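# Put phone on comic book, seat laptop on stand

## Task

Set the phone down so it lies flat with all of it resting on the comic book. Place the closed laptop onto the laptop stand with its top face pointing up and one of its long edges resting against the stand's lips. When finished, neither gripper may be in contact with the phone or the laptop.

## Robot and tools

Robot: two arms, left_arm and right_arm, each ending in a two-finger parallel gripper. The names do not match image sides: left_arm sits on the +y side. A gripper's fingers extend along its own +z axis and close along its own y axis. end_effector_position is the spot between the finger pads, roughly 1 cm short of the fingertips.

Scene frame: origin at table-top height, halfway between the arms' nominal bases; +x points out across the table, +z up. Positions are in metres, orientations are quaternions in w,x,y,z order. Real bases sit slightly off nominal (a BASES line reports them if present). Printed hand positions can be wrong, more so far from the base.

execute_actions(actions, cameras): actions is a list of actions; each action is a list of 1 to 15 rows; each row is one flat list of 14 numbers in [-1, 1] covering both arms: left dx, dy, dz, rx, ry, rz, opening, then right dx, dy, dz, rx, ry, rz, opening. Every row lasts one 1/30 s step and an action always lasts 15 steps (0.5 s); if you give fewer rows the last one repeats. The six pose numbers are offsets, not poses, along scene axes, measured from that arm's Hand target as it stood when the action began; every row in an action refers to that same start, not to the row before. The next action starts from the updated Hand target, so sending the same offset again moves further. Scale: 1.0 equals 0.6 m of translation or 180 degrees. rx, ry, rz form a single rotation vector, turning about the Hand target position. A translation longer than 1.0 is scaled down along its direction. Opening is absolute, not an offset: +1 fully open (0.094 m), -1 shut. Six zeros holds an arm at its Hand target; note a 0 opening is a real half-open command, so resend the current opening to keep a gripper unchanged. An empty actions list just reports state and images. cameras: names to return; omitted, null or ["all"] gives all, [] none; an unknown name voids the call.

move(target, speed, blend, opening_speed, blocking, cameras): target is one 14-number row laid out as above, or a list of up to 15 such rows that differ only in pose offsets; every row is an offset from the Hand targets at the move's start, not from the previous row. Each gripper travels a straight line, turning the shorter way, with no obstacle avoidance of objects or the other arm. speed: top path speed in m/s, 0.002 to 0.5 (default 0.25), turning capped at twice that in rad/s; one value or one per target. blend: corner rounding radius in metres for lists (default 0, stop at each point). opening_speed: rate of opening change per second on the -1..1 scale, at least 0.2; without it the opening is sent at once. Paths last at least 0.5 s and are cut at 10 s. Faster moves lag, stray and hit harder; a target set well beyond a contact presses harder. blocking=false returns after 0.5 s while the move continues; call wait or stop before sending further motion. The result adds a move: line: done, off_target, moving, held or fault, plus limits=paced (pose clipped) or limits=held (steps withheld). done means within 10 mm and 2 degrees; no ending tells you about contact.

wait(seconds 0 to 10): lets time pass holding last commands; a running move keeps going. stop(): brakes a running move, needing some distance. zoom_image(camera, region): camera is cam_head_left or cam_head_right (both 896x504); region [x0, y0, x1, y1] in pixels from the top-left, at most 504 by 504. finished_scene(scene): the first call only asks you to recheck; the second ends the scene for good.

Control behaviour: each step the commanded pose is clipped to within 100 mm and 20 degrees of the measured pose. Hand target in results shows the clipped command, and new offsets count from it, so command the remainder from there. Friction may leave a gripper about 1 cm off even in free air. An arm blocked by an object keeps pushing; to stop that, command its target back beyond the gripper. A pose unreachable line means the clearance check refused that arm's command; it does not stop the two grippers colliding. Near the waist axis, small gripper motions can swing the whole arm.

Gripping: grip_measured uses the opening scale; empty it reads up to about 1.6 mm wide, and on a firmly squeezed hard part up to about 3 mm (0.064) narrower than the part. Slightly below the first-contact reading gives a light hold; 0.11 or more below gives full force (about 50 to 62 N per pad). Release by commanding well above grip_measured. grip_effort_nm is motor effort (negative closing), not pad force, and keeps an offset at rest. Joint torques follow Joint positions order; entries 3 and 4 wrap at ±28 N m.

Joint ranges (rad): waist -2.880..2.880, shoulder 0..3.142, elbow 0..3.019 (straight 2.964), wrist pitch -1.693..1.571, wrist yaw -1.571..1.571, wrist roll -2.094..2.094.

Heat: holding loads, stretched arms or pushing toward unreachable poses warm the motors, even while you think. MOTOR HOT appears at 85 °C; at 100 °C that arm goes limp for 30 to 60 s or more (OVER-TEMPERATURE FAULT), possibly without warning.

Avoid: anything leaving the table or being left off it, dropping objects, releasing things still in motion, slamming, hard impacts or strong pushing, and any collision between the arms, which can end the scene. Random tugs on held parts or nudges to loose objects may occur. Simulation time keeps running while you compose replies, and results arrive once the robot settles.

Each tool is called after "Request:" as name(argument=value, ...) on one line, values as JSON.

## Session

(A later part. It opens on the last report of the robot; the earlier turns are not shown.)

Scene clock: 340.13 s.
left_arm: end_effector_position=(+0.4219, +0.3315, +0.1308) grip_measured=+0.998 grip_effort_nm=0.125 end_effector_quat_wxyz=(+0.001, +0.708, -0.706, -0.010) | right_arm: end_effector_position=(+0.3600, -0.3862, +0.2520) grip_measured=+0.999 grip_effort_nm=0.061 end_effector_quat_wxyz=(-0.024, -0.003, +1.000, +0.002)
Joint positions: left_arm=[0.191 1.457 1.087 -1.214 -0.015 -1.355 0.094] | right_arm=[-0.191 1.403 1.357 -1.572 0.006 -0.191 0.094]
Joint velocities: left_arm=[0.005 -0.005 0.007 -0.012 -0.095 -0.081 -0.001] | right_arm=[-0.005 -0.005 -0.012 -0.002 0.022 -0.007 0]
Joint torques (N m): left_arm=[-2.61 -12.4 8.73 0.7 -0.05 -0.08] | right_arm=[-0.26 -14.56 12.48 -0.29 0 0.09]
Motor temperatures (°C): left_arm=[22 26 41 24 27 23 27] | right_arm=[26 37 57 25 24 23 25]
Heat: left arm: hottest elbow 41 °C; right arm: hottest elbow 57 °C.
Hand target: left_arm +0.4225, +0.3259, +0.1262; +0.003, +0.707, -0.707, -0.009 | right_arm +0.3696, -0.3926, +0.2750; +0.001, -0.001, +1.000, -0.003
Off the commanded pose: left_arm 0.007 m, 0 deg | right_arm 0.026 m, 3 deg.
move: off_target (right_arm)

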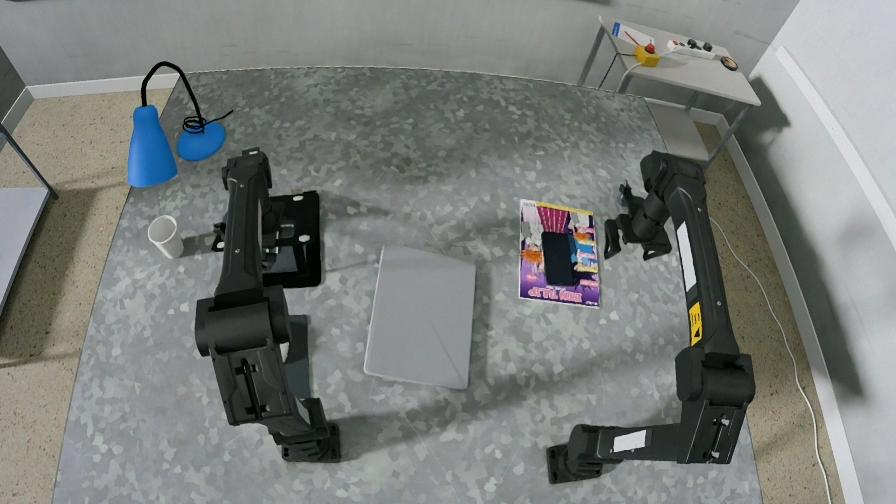

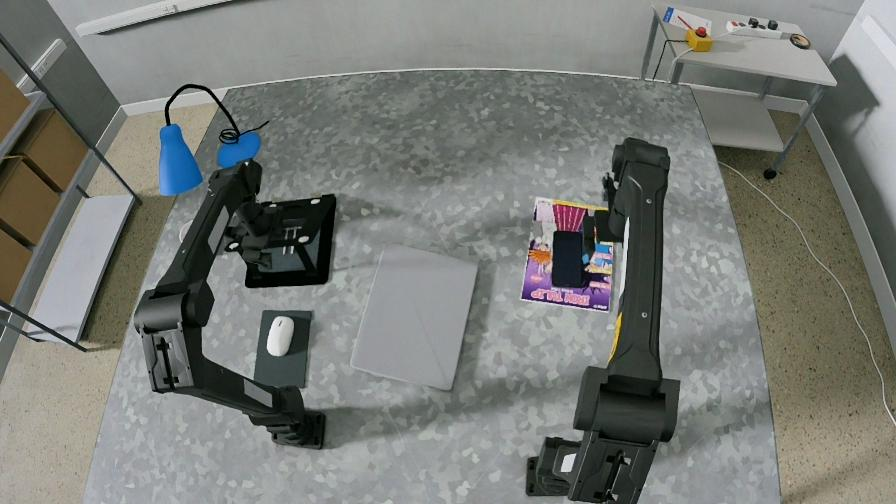

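Request:
move(target=[0,0,-0.022,0,0,0,1,0,0,0,0,0,0,1], speed=0.04, cameras=[])

Request:
move(target=[0,0,0,0,0,0,-0.9,0,0,0,0,0,0,1], opening_speed=0.6, cameras=["cam_head_left","cam_head_right"])

Request:
zoom_image(camera="cam_head_right", region=[210, 150, 360, 300])

Scene clock: 345.13 s.
left_arm: end_effector_position=(+0.4218, +0.3315, +0.1207) grip_measured=+0.998 grip_effort_nm=0.125 end_effector_quat_wxyz=(-0.002, +0.709, -0.706, -0.008) | right_arm: end_effector_position=(+0.3600, -0.3862, +0.2520) grip_measured=+0.999 grip_effort_nm=0.066 end_effector_quat_wxyz=(-0.024, -0.003, +1.000, +0.002)
Joint positions: left_arm=[0.191 1.462 1.065 -1.178 -0.015 -1.356 0.094] | right_arm=[-0.191 1.403 1.357 -1.572 0.006 -0.191 0.094]
Joint velocities: left_arm=[-0.005 -0.005 -0.017 -0.002 -0.007 0.022 0.001] | right_arm=[-0.024 0.005 0.002 0.007 0.007 0.037 0.001]
Joint torques (N m): left_arm=[-2.43 -11.63 8.65 0.72 -0.09 -0.11] | right_arm=[-0.32 -14.56 12.46 -0.28 0 0.08]
Motor temperatures (°C): left_arm=[22 27 41 24 27 23 27] | right_arm=[26 37 57 25 24 23 25]
Heat: left arm: hottest elbow 41 °C; right arm: hottest elbow 57 °C.
Hand target: left_arm +0.4223, +0.3257, +0.1131; +0.002, +0.707, -0.707, -0.009 | right_arm +0.3696, -0.3926, +0.2750; +0.001, -0.001, +1.000, -0.003
Off the commanded pose: left_arm 0.010 m, 1 deg | right_arm 0.026 m, 3 deg.
move: off_target (right_arm)
No camera images: "cameras" was empty.

Scene clock: 348.50 s.
left_arm: end_effector_position=(+0.4261, +0.3311, +0.1201) grip_measured=-0.366 grip_effort_nm=-1.009 end_effector_quat_wxyz=(-0.008, +0.723, -0.690, -0.002) | right_arm: end_effector_position=(+0.3600, -0.3862, +0.2520) grip_measured=+0.999 grip_effort_nm=0.066 end_effector_quat_wxyz=(-0.024, -0.003, +1.000, +0.002)
Joint positions: left_arm=[0.188 1.464 1.065 -1.161 -0.012 -1.4 0.03] | right_arm=[-0.191 1.403 1.357 -1.572 0.006 -0.192 0.094]
Joint velocities: left_arm=[-0.015 0.005 -0.017 0.002 -0.022 -0.081 0.001] | right_arm=[-0.005 -0.015 0.012 0.002 -0.051 -0.037 -0.001]
Joint torques (N m): left_arm=[-2.73 -12.28 8.55 0.18 -0.11 0.38] | right_arm=[-0.32 -14.62 12.46 -0.29 0 0.09]
Motor temperatures (°C): left_arm=[22 27 41 24 27 23 27] | right_arm=[26 37 57 25 24 23 25]
Heat: left arm: hottest elbow 41 °C; right arm: hottest elbow 57 °C.
Hand target: left_arm +0.4224, +0.3257, +0.1131; +0.002, +0.707, -0.707, -0.009 | right_arm +0.3696, -0.3926, +0.2750; +0.001, -0.001, +1.000, -0.003
Off the commanded pose: left_arm 0.010 m, 3 deg | right_arm 0.026 m, 3 deg.
move: off_target (left_arm, right_arm)

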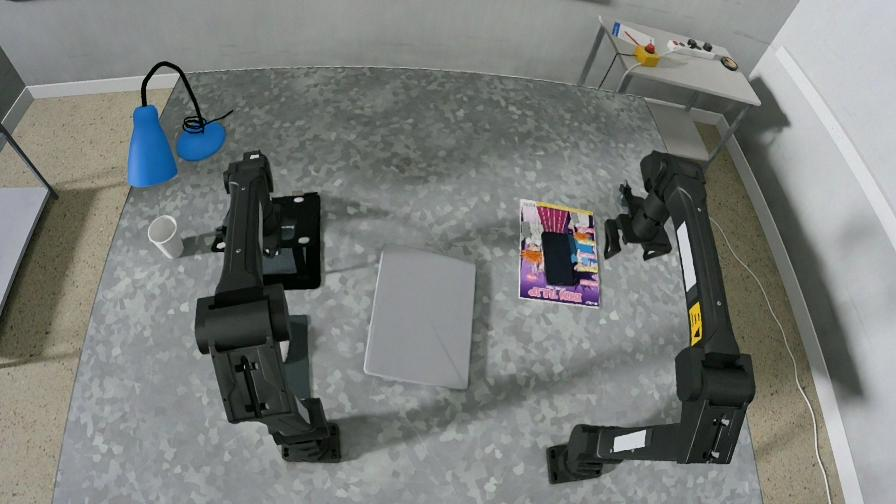

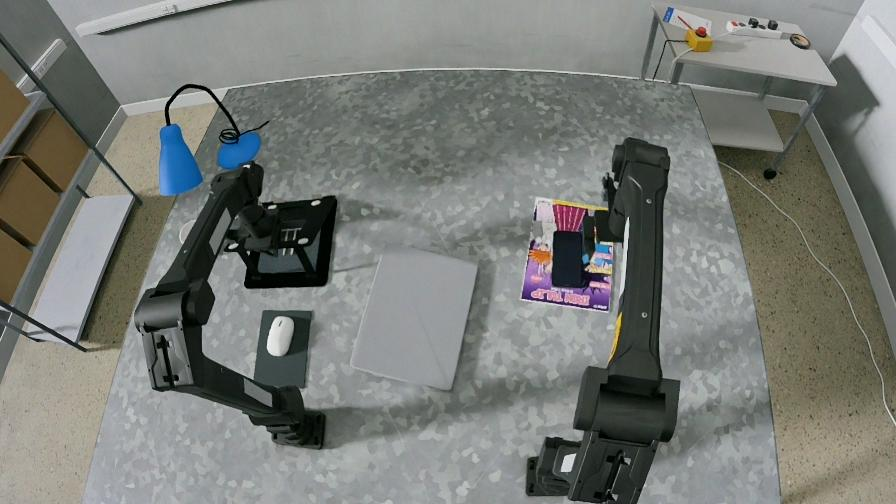

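Scaled by 3.360.

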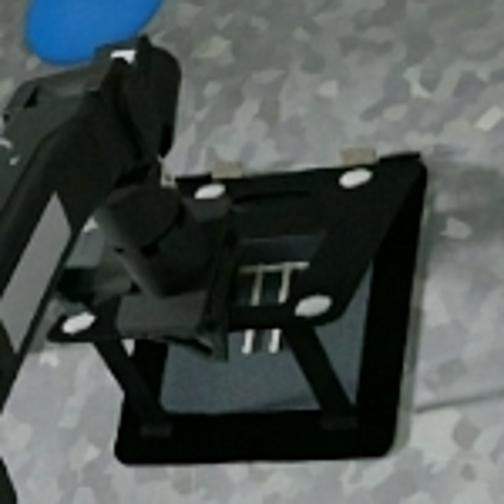

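Request:
move(target=[0.2,0,0.012,0,0,0,-0.8,0,0,0,0,0,0,1], speed=0.06, cameras=["cam_head_left","cam_head_right"])

Scene clock: 360.50 s.
left_arm: end_effector_position=(+0.5250, +0.3299, +0.1219) grip_measured=-0.368 grip_effort_nm=-1.009 end_effector_quat_wxyz=(+0.002, +0.713, -0.702, -0.005) | right_arm: end_effector_position=(+0.3600, -0.3862, +0.2520) grip_measured=+0.999 grip_effort_nm=0.066 end_effector_quat_wxyz=(-0.024, -0.003, +1.000, +0.002)
Joint positions: left_arm=[0.146 1.712 1.37 -1.237 -0.006 -1.412 0.03] | right_arm=[-0.191 1.403 1.357 -1.572 0.006 -0.192 0.094]
Joint velocities: left_arm=[-0.015 -0.005 -0.017 -0.007 0.022 0.037 -0.001] | right_arm=[-0.015 -0.005 -0.007 -0.022 -0.022 0.051 0]
Joint torques (N m): left_arm=[-3.66 -13.27 14.41 -0.16 -0.33 -0.03] | right_arm=[-0.26 -14.56 12.51 -0.29 0 0.09]
Motor temperatures (°C): left_arm=[22 27 41 24 27 24 27] | right_arm=[26 37 58 25 24 23 25]
Heat: left arm: hottest elbow 41 °C; right arm: hottest elbow 58 °C.
Hand target: left_arm +0.5426, +0.3242, +0.1197; +0.002, +0.707, -0.707, -0.009 | right_arm +0.3696, -0.3926, +0.2750; +0.001, -0.001, +1.000, -0.003
Off the commanded pose: left_arm 0.018 m, 1 deg | right_arm 0.026 m, 3 deg.
move: off_target (left_arm, right_arm)

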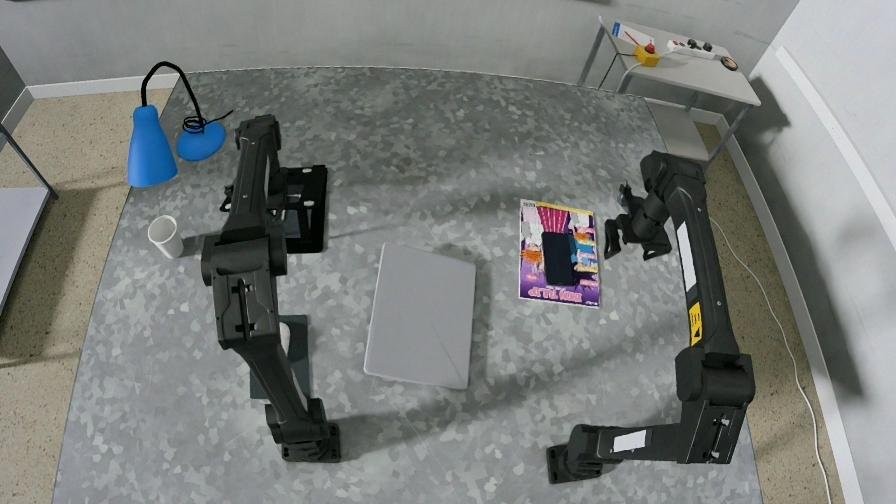

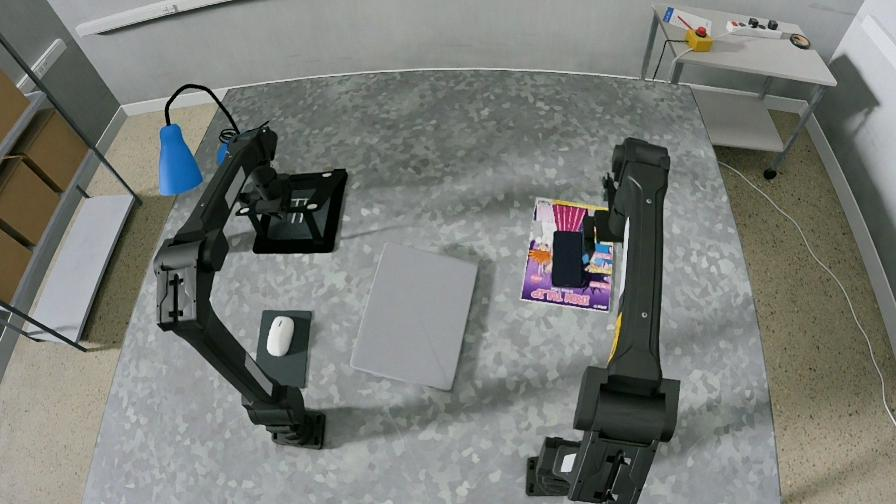

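Request:
execute_actions(actions=[])

Scene clock: 371.53 s.
left_arm: end_effector_position=(+0.5250, +0.3299, +0.1219) grip_measured=-0.368 grip_effort_nm=-1.009 end_effector_quat_wxyz=(+0.002, +0.713, -0.702, -0.005) | right_arm: end_effector_position=(+0.3600, -0.3862, +0.2520) grip_measured=+0.999 grip_effort_nm=0.071 end_effector_quat_wxyz=(-0.024, -0.003, +1.000, +0.002)
Joint positions: left_arm=[0.146 1.712 1.37 -1.237 -0.006 -1.412 0.03] | right_arm=[-0.191 1.403 1.357 -1.572 0.006 -0.192 0.094]
Joint velocities: left_arm=[0.005 -0.015 -0.017 -0.002 0.007 0.022 0] | right_arm=[-0.005 0.015 0.002 -0.002 -0.066 0.022 -0.001]
Joint torques (N m): left_arm=[-2.78 -13.39 14.19 -0.35 -0.33 -0.03] | right_arm=[-0.26 -14.68 12.46 -0.29 0 0.09]
Motor temperatures (°C): left_arm=[22 27 41 24 27 23 28] | right_arm=[26 37 58 25 24 23 25]
Heat: left arm: hottest elbow 41 °C; right arm: hottest elbow 58 °C.
Hand target: left_arm +0.5426, +0.3242, +0.1196; +0.002, +0.707, -0.707, -0.009 | right_arm +0.3696, -0.3926, +0.2750; +0.001, -0.001, +1.000, -0.003
Tool commands: left_gripper/opening=-0.8 right_gripper/opening=+1.0
Off the commanded pose: left_arm 0.018 m, 1 deg | right_arm 0.026 m, 3 deg.

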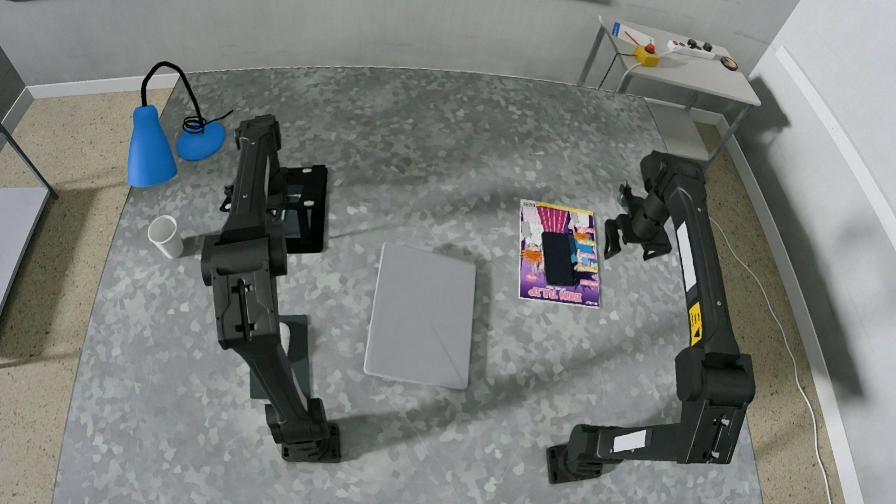

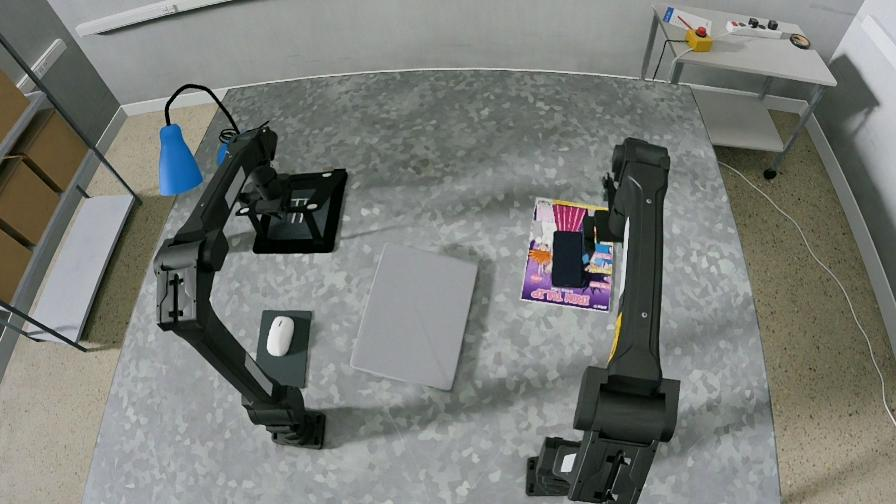

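Request:
move(target=[0.07,0,0,0,0,0,-0.8,0,0,0,0,0,0,1], speed=0.06)

Scene clock: 375.50 s.
left_arm: end_effector_position=(+0.5672, +0.3304, +0.1233) grip_measured=-0.369 grip_effort_nm=-1.004 end_effector_quat_wxyz=(+0.002, +0.712, -0.702, -0.005) | right_arm: end_effector_position=(+0.3600, -0.3862, +0.2520) grip_measured=+0.999 grip_effort_nm=0.071 end_effector_quat_wxyz=(-0.024, -0.003, +1.000, +0.002)
Joint positions: left_arm=[0.133 1.814 1.515 -1.281 -0.006 -1.424 0.03] | right_arm=[-0.191 1.403 1.357 -1.572 0.006 -0.192 0.094]
Joint velocities: left_arm=[0.005 -0.015 0.007 0.022 0.007 -0.022 0] | right_arm=[-0.005 -0.024 -0.007 -0.002 -0.022 0.051 0]
Joint torques (N m): left_arm=[-3.08 -15.85 14.45 -0.01 -0.32 -0.05] | right_arm=[-0.32 -14.51 12.48 -0.27 0.01 0.09]
Motor temperatures (°C): left_arm=[22 27 41 24 27 23 28] | right_arm=[26 37 59 25 24 23 25]
Heat: left arm: hottest elbow 41 °C; right arm: hottest elbow 59 °C.
Hand target: left_arm +0.5847, +0.3238, +0.1195; +0.002, +0.707, -0.707, -0.009 | right_arm +0.3696, -0.3926, +0.2750; +0.001, -0.001, +1.000, -0.003
Off the commanded pose: left_arm 0.019 m, 1 deg | right_arm 0.026 m, 3 deg.
move: off_target (left_arm, right_arm)

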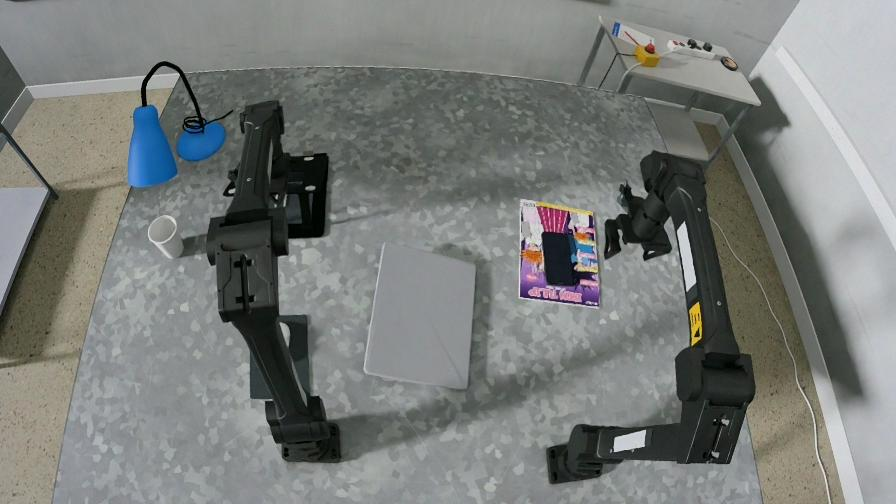

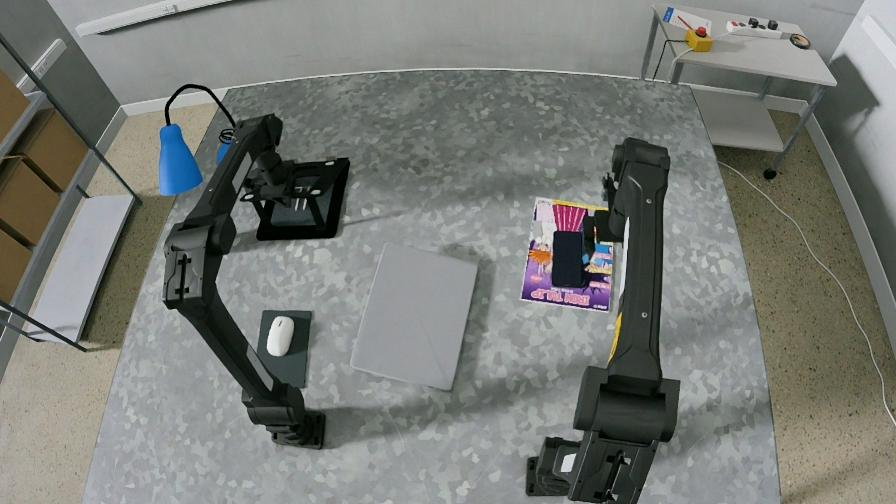

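Request:
move(target=[0,-0.5,0,0,0,0,-0.8,0,0,0,0,0,0,1], speed=0.07)

Request:
execute_actions(actions=[])

Scene clock: 383.47 s.
left_arm: end_effector_position=(+0.5790, +0.0460, +0.1230) grip_measured=-0.369 grip_effort_nm=-1.009 end_effector_quat_wxyz=(-0.005, +0.726, -0.688, -0.001) | right_arm: end_effector_position=(+0.3600, -0.3862, +0.2520) grip_measured=+0.999 grip_effort_nm=0.066 end_effector_quat_wxyz=(-0.024, -0.003, +1.000, +0.002)
Joint positions: left_arm=[-0.376 1.906 1.65 -1.312 -0.009 -1.971 0.03] | right_arm=[-0.191 1.403 1.357 -1.572 0.006 -0.192 0.094]
Joint velocities: left_arm=[-0.005 -0.005 -0.007 -0.002 -0.022 -0.066 0] | right_arm=[-0.034 0.005 -0.007 -0.007 -0.022 -0.051 0]
Joint torques (N m): left_arm=[-3.72 -18.2 14.06 -0.69 0.15 0.21] | right_arm=[-0.21 -14.62 12.46 -0.27 0.01 0.09]
Motor temperatures (°C): left_arm=[22 28 42 24 27 24 28] | right_arm=[26 37 59 25 24 23 25]
Heat: left arm: hottest elbow 42 °C; right arm: hottest elbow 59 °C.
Hand target: left_arm +0.5818, +0.0232, +0.1222; +0.002, +0.707, -0.707, -0.006 | right_arm +0.3696, -0.3926, +0.2750; +0.001, -0.001, +1.000, -0.003
Off the commanded pose: left_arm 0.023 m, 3 deg | right_arm 0.026 m, 3 deg.
move: off_target (left_arm, right_arm)

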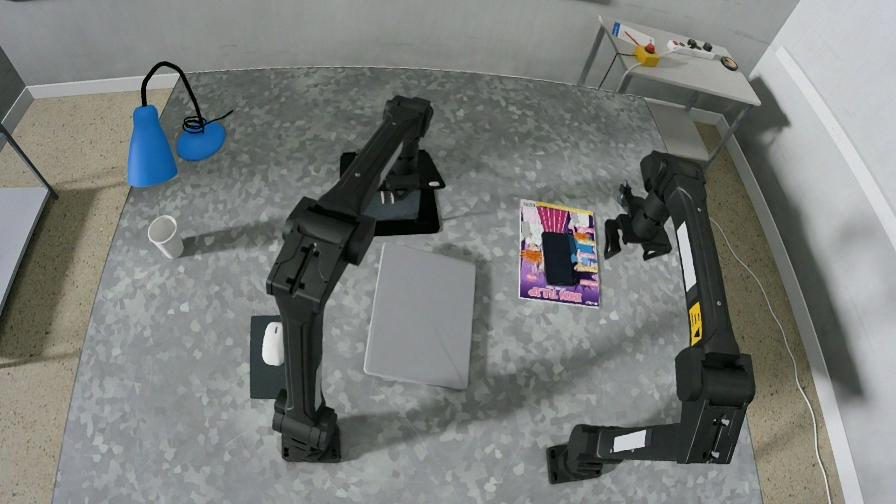

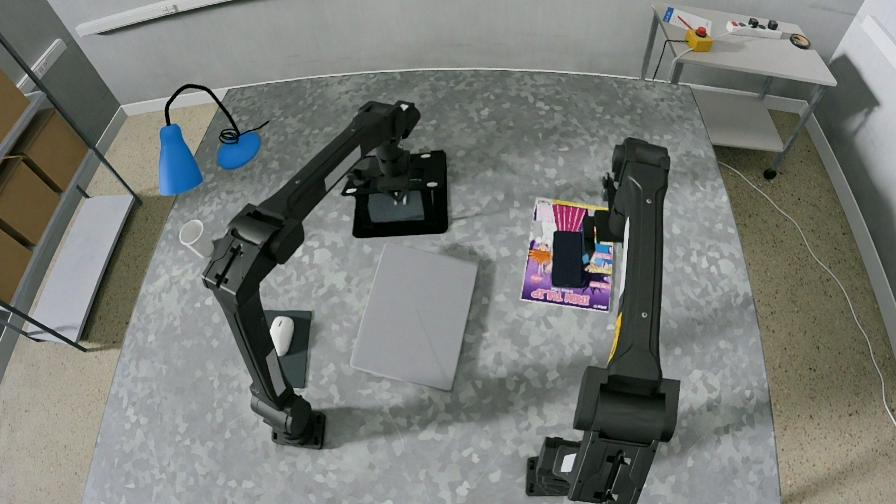

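Scene clock: 383.47 s.
left_arm: end_effector_position=(+0.5790, +0.0460, +0.1230) grip_measured=-0.369 grip_effort_nm=-1.009 end_effector_quat_wxyz=(-0.005, +0.726, -0.688, -0.001) | right_arm: end_effector_position=(+0.3600, -0.3862, +0.2520) grip_measured=+0.999 grip_effort_nm=0.066 end_effector_quat_wxyz=(-0.024, -0.003, +1.000, +0.002)
Joint positions: left_arm=[-0.376 1.906 1.65 -1.312 -0.009 -1.971 0.03] | right_arm=[-0.191 1.403 1.357 -1.572 0.006 -0.192 0.094]
Joint velocities: left_arm=[-0.005 -0.005 -0.007 -0.002 -0.022 -0.066 0] | right_arm=[-0.034 0.005 -0.007 -0.007 -0.022 -0.051 0]
Joint torques (N m): left_arm=[-3.72 -18.2 14.06 -0.69 0.15 0.21] | right_arm=[-0.21 -14.62 12.46 -0.27 0.01 0.09]
Motor temperatures (°C): left_arm=[22 28 42 24 27 24 28] | right_arm=[26 37 59 25 24 23 25]
Heat: left arm: hottest elbow 42 °C; right arm: hottest elbow 59 °C.
Hand target: left_arm +0.5818, +0.0232, +0.1222; +0.002, +0.707, -0.707, -0.006 | right_arm +0.3696, -0.3926, +0.2750; +0.001, -0.001, +1.000, -0.003
Tool commands: left_gripper/opening=-0.8 right_gripper/opening=+1.0
Off the commanded pose: left_arm 0.023 m, 3 deg | right_arm 0.026 m, 3 deg.

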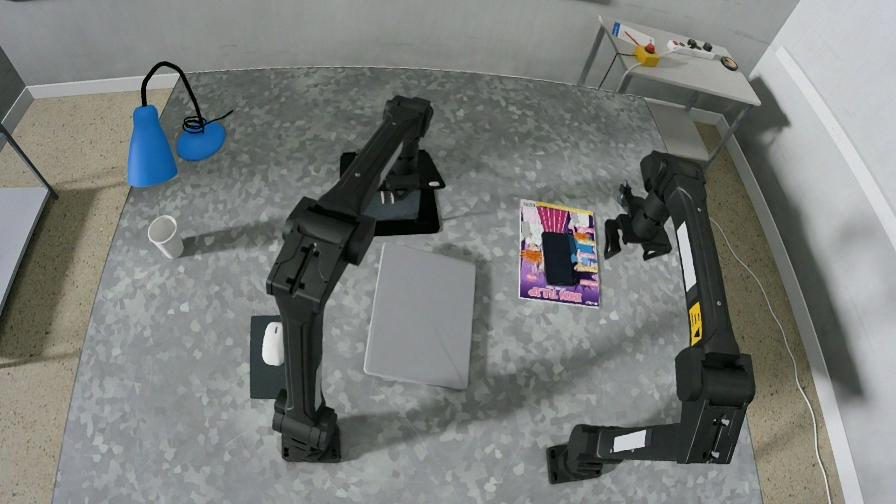

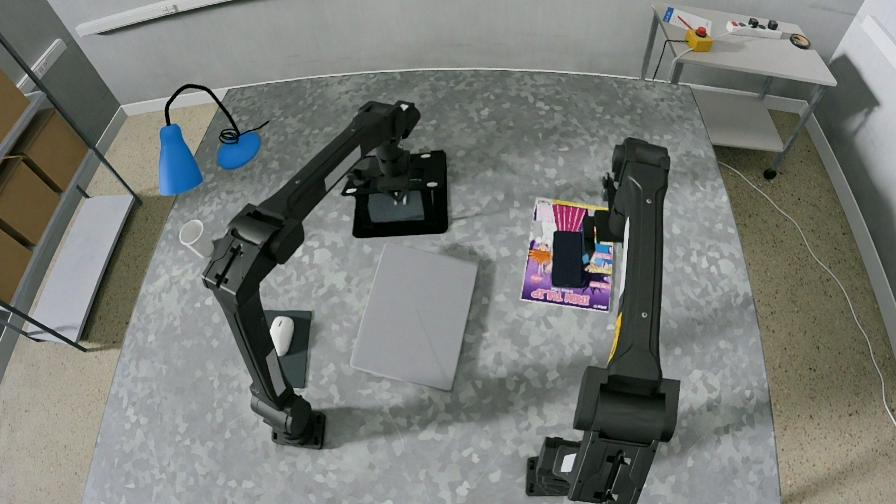

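Request:
move(target=[0,0.02,0,0,0,0,0,0,0,0,0,0,0,1], speed=0.05, opening_speed=0.8, cameras=["cam_head_left"])

Request:
move(target=[0,0.0,0.2,0,0,0,0,0,0,0,0,0,0,1], speed=0.08)

Scene clock: 387.53 s.
left_arm: end_effector_position=(+0.5746, +0.0469, +0.1148) grip_measured=-0.003 grip_effort_nm=0.129 end_effector_quat_wxyz=(+0.004, +0.716, -0.698, -0.015) | right_arm: end_effector_position=(+0.3600, -0.3862, +0.2520) grip_measured=+0.999 grip_effort_nm=0.071 end_effector_quat_wxyz=(-0.024, -0.003, +1.000, +0.002)
Joint positions: left_arm=[-0.376 1.921 1.65 -1.33 -0.005 -1.942 0.047] | right_arm=[-0.191 1.403 1.357 -1.572 0.006 -0.192 0.094]
Joint velocities: left_arm=[-0.005 0.005 0.002 -0.002 0.022 -0.022 0.001] | right_arm=[0.005 -0.005 -0.002 -0.007 -0.11 -0.007 -0.001]
Joint torques (N m): left_arm=[-2.02 -19.31 13.05 -0.2 0.03 0.07] | right_arm=[-0.26 -14.56 12.48 -0.29 0 0.09]
Motor temperatures (°C): left_arm=[22 28 42 24 27 24 28] | right_arm=[26 37 59 25 24 23 25]
Heat: left arm: hottest elbow 42 °C; right arm: hottest elbow 59 °C.
Hand target: left_arm +0.5818, +0.0352, +0.1222; +0.002, +0.707, -0.707, -0.007 | right_arm +0.3696, -0.3926, +0.2750; +0.001, -0.001, +1.000, -0.003
Off the commanded pose: left_arm 0.016 m, 2 deg | right_arm 0.026 m, 3 deg.
move: off_target (left_arm, right_arm)
Images, in order (width x height): cam_head_left 896x504.

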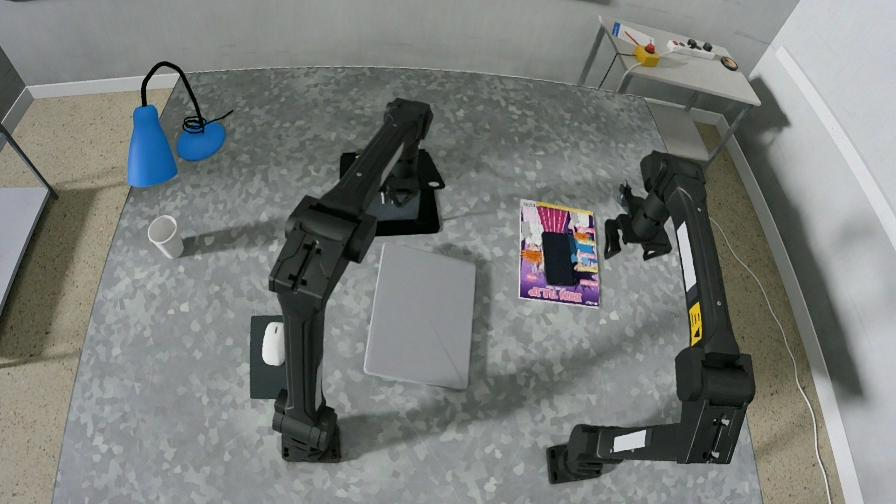

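Scene clock: 389.67 s.
left_arm: end_effector_position=(+0.5721, +0.0475, +0.2031) grip_measured=-0.002 grip_effort_nm=0.105 end_effector_quat_wxyz=(+0.018, +0.714, -0.699, -0.045) | right_arm: end_effector_position=(+0.3600, -0.3862, +0.2520) grip_measured=+0.999 grip_effort_nm=0.066 end_effector_quat_wxyz=(-0.024, -0.003, +1.000, +0.002)
Joint positions: left_arm=[-0.376 1.921 1.882 -1.628 -0.004 -1.94 0.047] | right_arm=[-0.191 1.403 1.357 -1.572 0.006 -0.192 0.094]
Joint velocities: left_arm=[0.005 -0.015 -0.007 -0.017 0.022 -0.007 -0.001] | right_arm=[-0.005 0.005 -0.007 -0.017 0.007 -0.022 -0.001]
Joint torques (N m): left_arm=[-2.43 -22.71 16.08 -0.4 0.04 0.1] | right_arm=[-0.21 -14.74 12.49 -0.27 0.01 0.09]
Motor temperatures (°C): left_arm=[22 28 42 24 27 24 28] | right_arm=[26 37 59 25 24 23 25]
Heat: left arm: hottest elbow 42 °C; right arm: hottest elbow 59 °C.
Hand target: left_arm +0.5836, +0.0357, +0.2421; +0.002, +0.707, -0.707, -0.007 | right_arm +0.3696, -0.3926, +0.2750; +0.001, -0.001, +1.000, -0.003
Off the commanded pose: left_arm 0.042 m, 5 deg | right_arm 0.026 m, 3 deg.
move: off_target (left_arm, right_arm)

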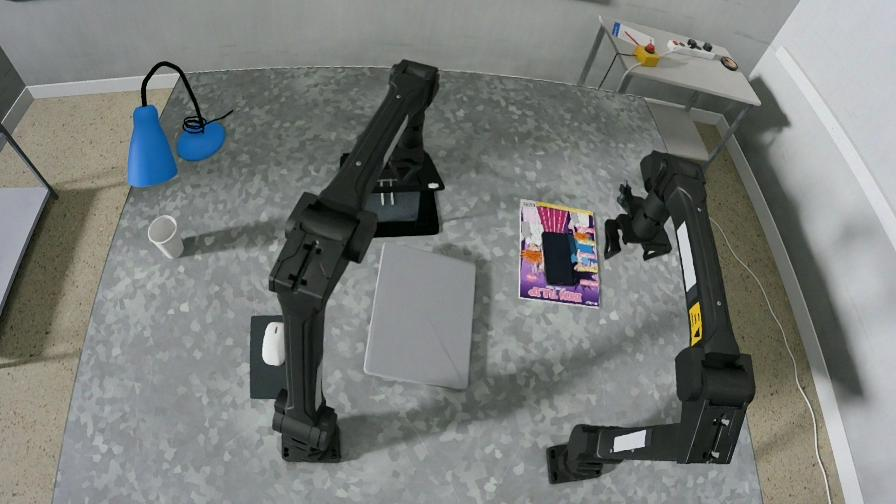

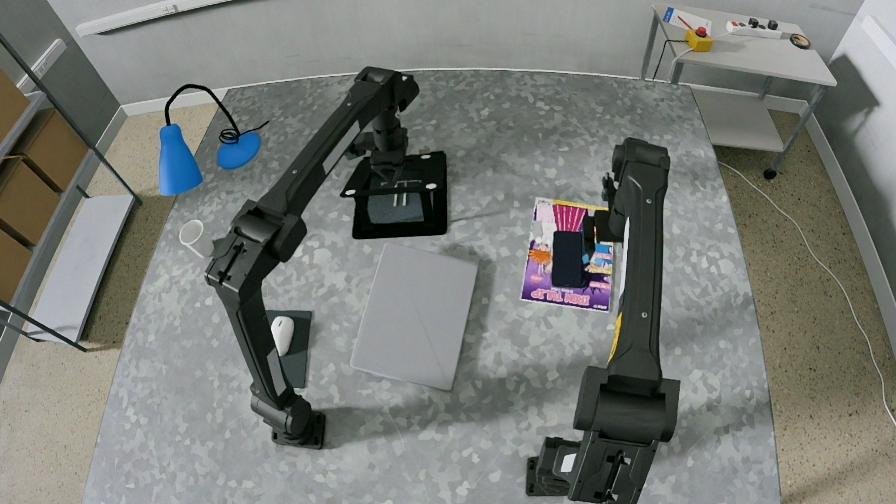

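Request:
move(target=[[0,0,0.1,0,0,0,0.5,0,0,0,0,0,0,1],[-0.3,0.5,0.15,0,0,0,0.5,0,0,0,0,0,0,1],[-0.5,0.68,0.15,0,0,0,0.5,0,0,0,0,0,0,1]], speed=0.2, blend=0.03)

Scene clock: 396.33 s.
left_arm: end_effector_position=(+0.2967, +0.4510, +0.3302) grip_measured=+0.498 grip_effort_nm=0.125 end_effector_quat_wxyz=(-0.040, +0.707, -0.706, -0.004) | right_arm: end_effector_position=(+0.3600, -0.3862, +0.2520) grip_measured=+0.999 grip_effort_nm=0.071 end_effector_quat_wxyz=(-0.024, -0.003, +1.000, +0.002)
Joint positions: left_arm=[0.632 1.182 1.363 -1.672 -0.017 -0.91 0.07] | right_arm=[-0.191 1.403 1.357 -1.572 0.006 -0.192 0.094]
Joint velocities: left_arm=[-0.005 -0.005 -0.007 0.007 -0.051 0.007 -0.002] | right_arm=[-0.005 -0.015 -0.002 -0.007 0.007 0.007 0]
Joint torques (N m): left_arm=[-0.26 -10.87 9.05 0.14 -0.22 0.06] | right_arm=[-0.26 -14.62 12.48 -0.31 0 0.08]
Motor temperatures (°C): left_arm=[22 28 42 24 27 23 27] | right_arm=[26 37 59 25 24 23 25]
Heat: left arm: hottest elbow 42 °C; right arm: hottest elbow 59 °C.
Hand target: left_arm +0.2882, +0.4498, +0.3321; +0.004, +0.708, -0.706, -0.011 | right_arm +0.3696, -0.3926, +0.2750; +0.001, -0.001, +1.000, -0.003
Off the commanded pose: left_arm 0.015 m, 5 deg | right_arm 0.026 m, 3 deg.
joint sent to its limit (left arm) — joint 4 (wrist pitch), lower limit. The joint targets are off in position and orientation.
move: off_target (left_arm, right_arm)

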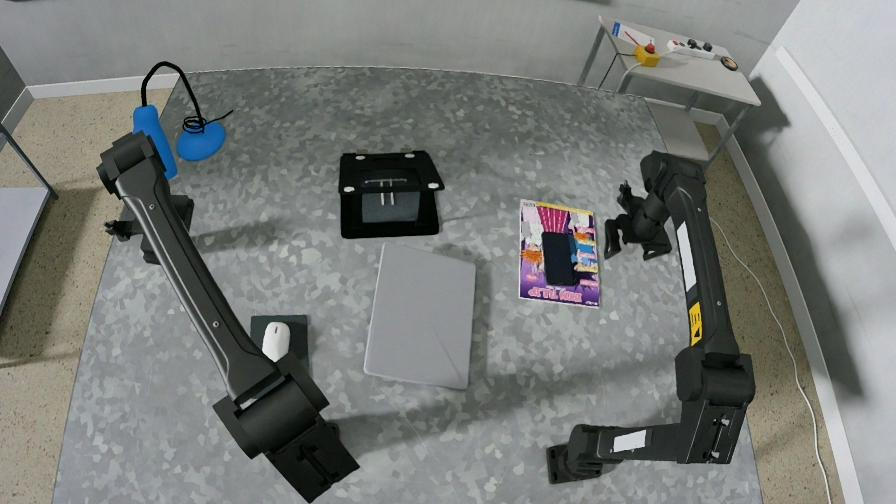

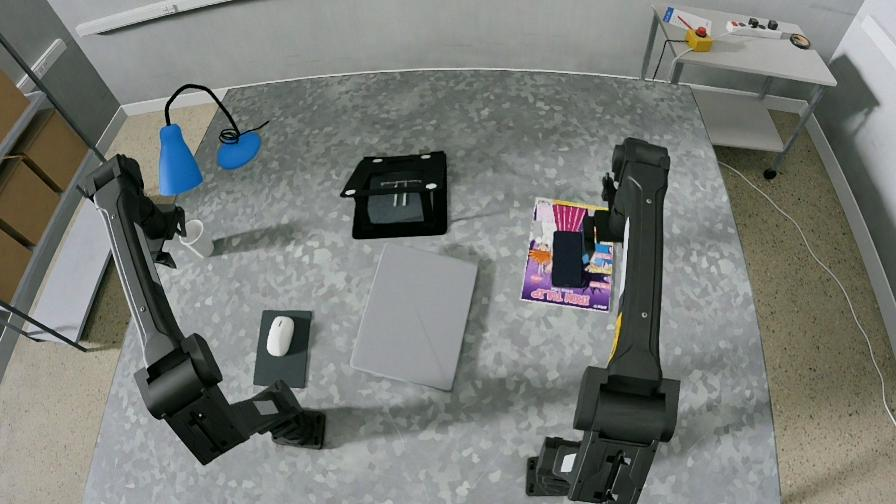

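Request:
zoom_image(camera="cam_head_right", region=[340, 230, 520, 400])

Request:
zoom_image(camera="cam_head_left", region=[340, 230, 520, 400])

Scaled by 2.800.

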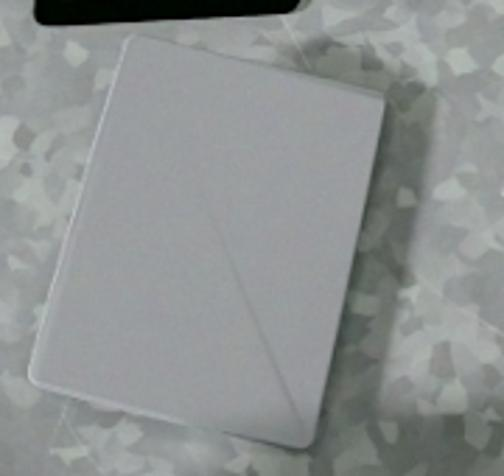

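Scaled by 2.800.

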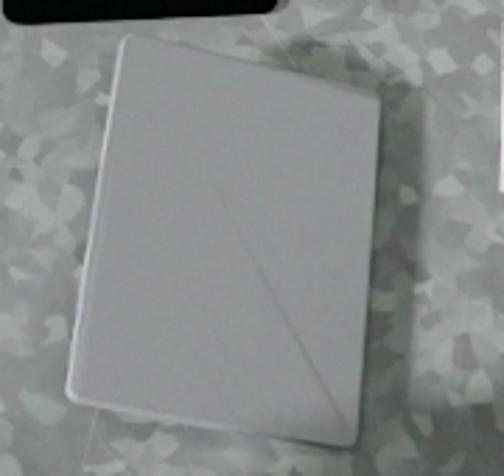

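Request:
move(target=[[0,0,0,0,0,0,0.5,-0.15,0.233,-0.025,-0.0465,-0.295,0.352,1],[0,0,0,0,0,0,0.5,-0.15,0.317,-0.09,-0.093,-0.590,0.704,1]], speed=0.2, blend=0.03)

Scene clock: 481.93 s.
left_arm: end_effector_position=(+0.2967, +0.4510, +0.3302) grip_measured=+0.498 grip_effort_nm=0.129 end_effector_quat_wxyz=(-0.040, +0.706, -0.707, -0.004) | right_arm: end_effector_position=(+0.2775, -0.2009, +0.2316) grip_measured=+0.999 grip_effort_nm=0.056 end_effector_quat_wxyz=(-0.660, +0.729, -0.131, +0.124)
Joint positions: left_arm=[0.632 1.182 1.363 -1.672 -0.017 -0.909 0.07] | right_arm=[-0.201 0.946 0.42 -0.002 -1.377 -2.098 0.094]
Joint velocities: left_arm=[-0.005 -0.005 0.012 -0.017 0.007 0.007 0] | right_arm=[-0.005 -0.015 -0.007 -0.007 -0.007 -0.037 0]
Joint torques (N m): left_arm=[-0.62 -10.17 9.22 0.13 -0.16 0.16] | right_arm=[0.15 -4.01 7.36 1.44 -0.37 0.15]
Motor temperatures (°C): left_arm=[22 27 41 24 27 23 27] | right_arm=[26 36 58 25 24 23 25]
Heat: left arm: hottest elbow 41 °C; right arm: hottest elbow 58 °C.
Hand target: left_arm +0.2882, +0.4498, +0.3321; +0.004, +0.708, -0.707, -0.010 | right_arm +0.2768, -0.2029, +0.2224; -0.633, +0.758, -0.115, +0.104
Off the commanded pose: left_arm 0.009 m, 5 deg | right_arm 0.011 m, 5 deg.
joint sent to its limit (left arm) — joint 4 (wrist pitch), lower limit. The joint targets are off in orientation, not in position.
joint sent to its limit (right arm) — joint 6 (wrist roll), lower limit. The joint targets are off in orientation, not in position.
move: off_target (left_arm, right_arm)

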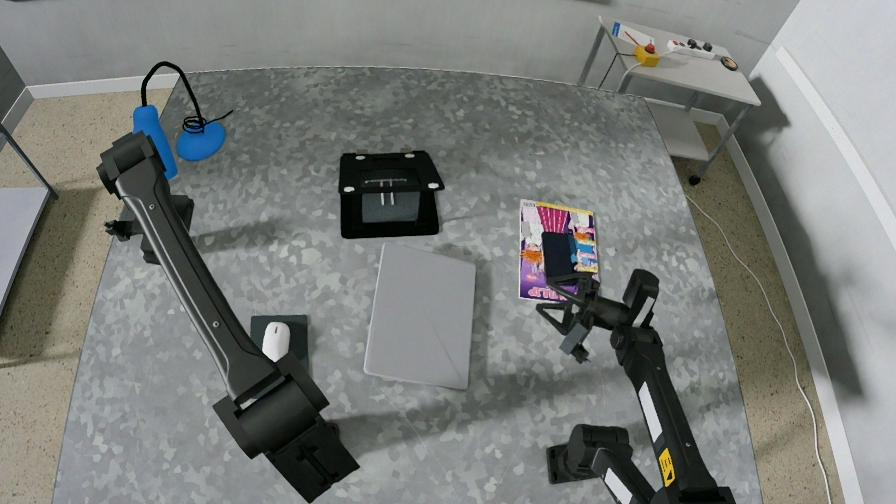

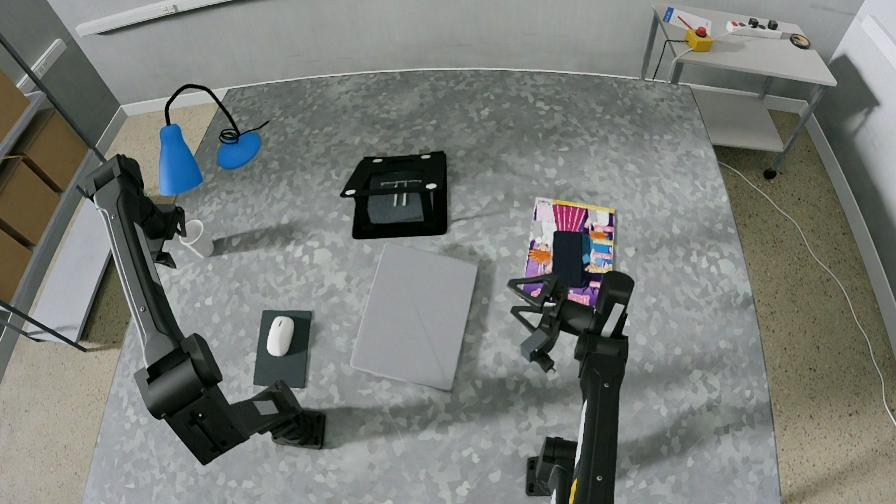

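Request:
zoom_image(camera="cam_head_right", region=[480, 240, 660, 400])

Request:
zoom_image(camera="cam_head_left", region=[510, 240, 690, 400])

Scaled by 2.800.

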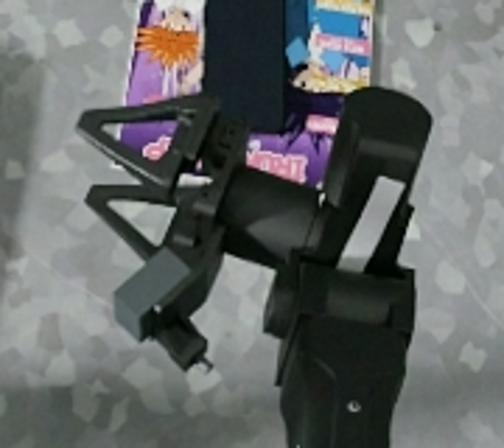

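Scaled by 2.800.

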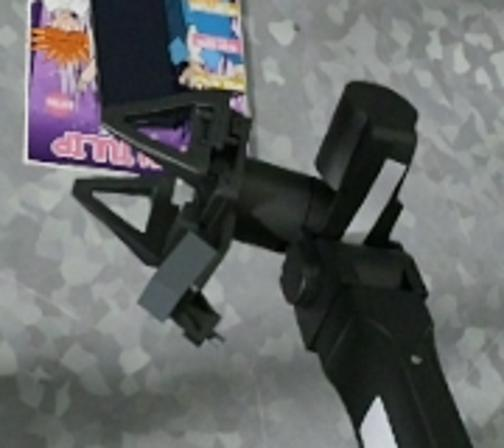

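Request:
move(target=[[0,0,0,0,0,0,0.5,0.0,-0.1,0.06,0.0465,0.295,-0.352,1],[0,0,0,0,0,0,0.5,0.03,-0.1,0.06,0.093,0.590,-0.704,1]], speed=0.2, blend=0.03, cameras=["cam_head_left"])

Scene clock: 517.53 s.
left_arm: end_effector_position=(+0.2967, +0.4510, +0.3302) grip_measured=+0.498 grip_effort_nm=0.125 end_effector_quat_wxyz=(-0.040, +0.706, -0.707, -0.004) | right_arm: end_effector_position=(+0.2817, -0.2602, +0.2394) grip_measured=+0.999 grip_effort_nm=0.046 end_effector_quat_wxyz=(-0.020, -0.016, +1.000, +0.004)
Joint positions: left_arm=[0.632 1.182 1.363 -1.672 -0.017 -0.909 0.07] | right_arm=[0.153 1.185 1.128 -1.551 -0.013 0.126 0.094]
Joint velocities: left_arm=[-0.015 0.015 0.002 -0.007 -0.022 -0.007 0.001] | right_arm=[0.005 0.005 -0.002 -0.012 -0.007 -0.051 -0.001]
Joint torques (N m): left_arm=[-0.91 -10.46 9.29 0.23 -0.19 0.09] | right_arm=[-0.15 -7.94 13.03 -0.31 -0.04 0.21]
Motor temperatures (°C): left_arm=[22 27 40 24 27 23 27] | right_arm=[26 35 55 25 24 23 25]
Heat: left arm: hottest elbow 40 °C; right arm: hottest elbow 55 °C.
Hand target: left_arm +0.2882, +0.4498, +0.3321; +0.004, +0.708, -0.707, -0.010 | right_arm +0.2985, -0.2606, +0.2556; -0.007, -0.007, +1.000, +0.007
Off the commanded pose: left_arm 0.009 m, 5 deg | right_arm 0.023 m, 3 deg.
joint sent to its limit (left arm) — joint 4 (wrist pitch), lower limit. The joint targets are off in orientation, not in position.
move: off_target (left_arm, right_arm)
Images, in order (width x height): cam_head_left 896x504.

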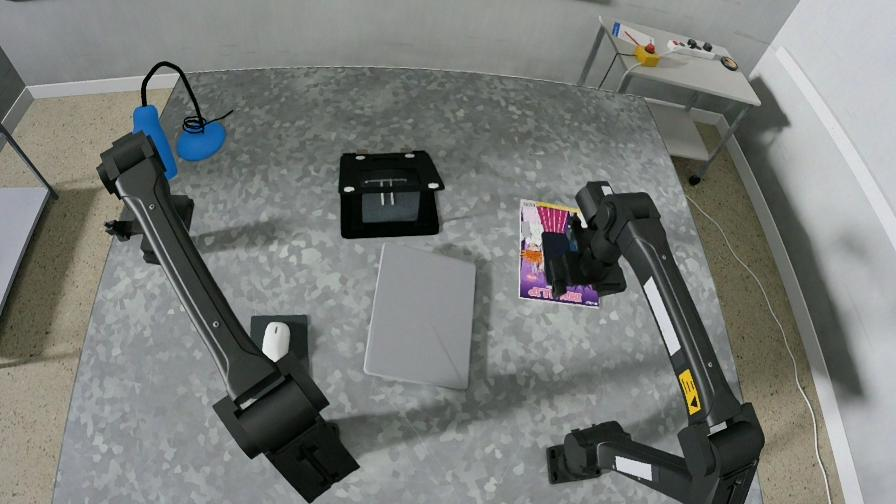

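Request:
move(target=[0,0,0,0,0,0,0.5,-0.02,0.15,-0.16,0.345,0.014,0.025,0.4], speed=0.2)

Scene clock: 523.67 s.
left_arm: end_effector_position=(+0.2967, +0.4510, +0.3302) grip_measured=+0.498 grip_effort_nm=0.129 end_effector_quat_wxyz=(-0.040, +0.706, -0.707, -0.004) | right_arm: end_effector_position=(+0.2861, -0.1702, +0.1704) grip_measured=+0.401 grip_effort_nm=-0.076 end_effector_quat_wxyz=(-0.010, -0.054, +0.853, +0.519)
Joint positions: left_arm=[0.632 1.182 1.363 -1.672 -0.017 -0.909 0.07] | right_arm=[-0.037 1.372 0.841 -1.253 -1.08 -0.286 0.066]
Joint velocities: left_arm=[-0.005 -0.005 0.017 -0.012 0.007 -0.007 0.001] | right_arm=[0.015 -0.015 0.007 -0.007 0.007 -0.037 0]
Joint torques (N m): left_arm=[-0.26 -10.11 9.02 0.27 -0.25 0.12] | right_arm=[-0.32 -9.64 6.27 0.16 -0.61 -0.04]
Motor temperatures (°C): left_arm=[22 27 40 24 27 23 27] | right_arm=[26 35 55 25 24 23 25]
Heat: left arm: hottest elbow 40 °C; right arm: hottest elbow 55 °C.
Hand target: left_arm +0.2882, +0.4498, +0.3321; +0.004, +0.708, -0.707, -0.010 | right_arm +0.2864, -0.1738, +0.1601; -0.015, -0.045, +0.852, +0.521
Off the commanded pose: left_arm 0.009 m, 5 deg | right_arm 0.011 m, 2 deg.
joint sent to its limit (left arm) — joint 4 (wrist pitch), lower limit. The joint targets are off in orientation, not in position.
move: off_target (left_arm, right_arm)

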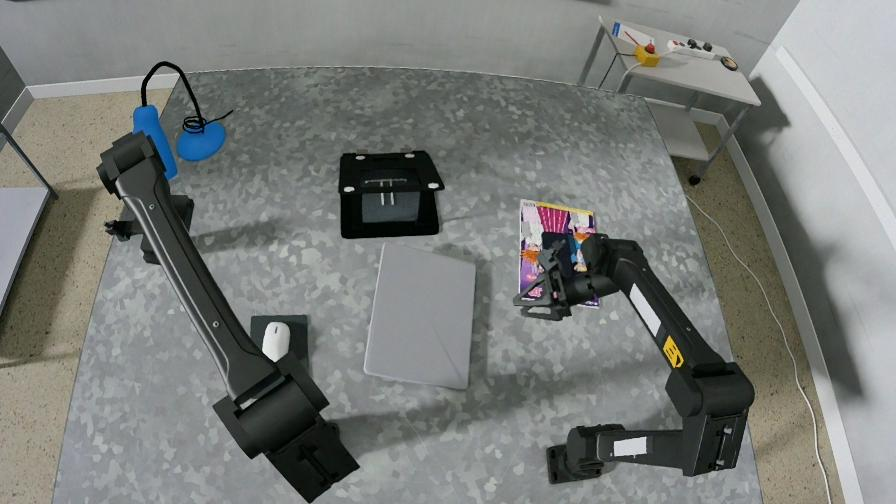

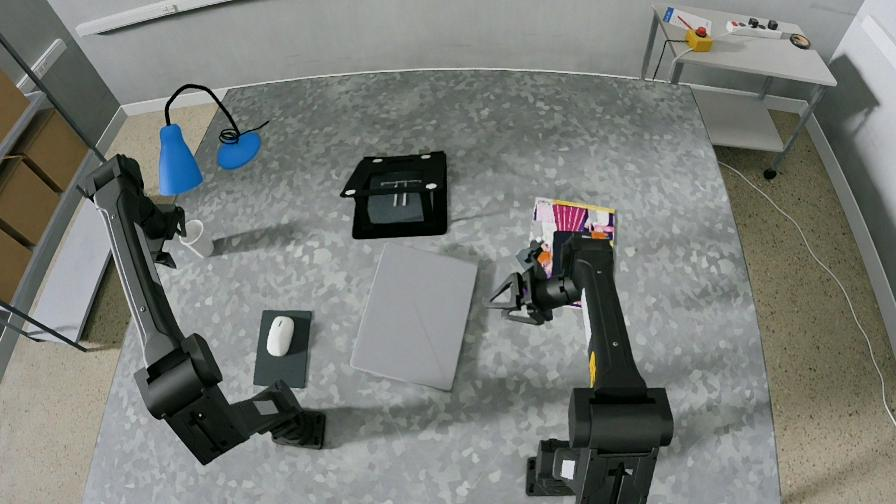

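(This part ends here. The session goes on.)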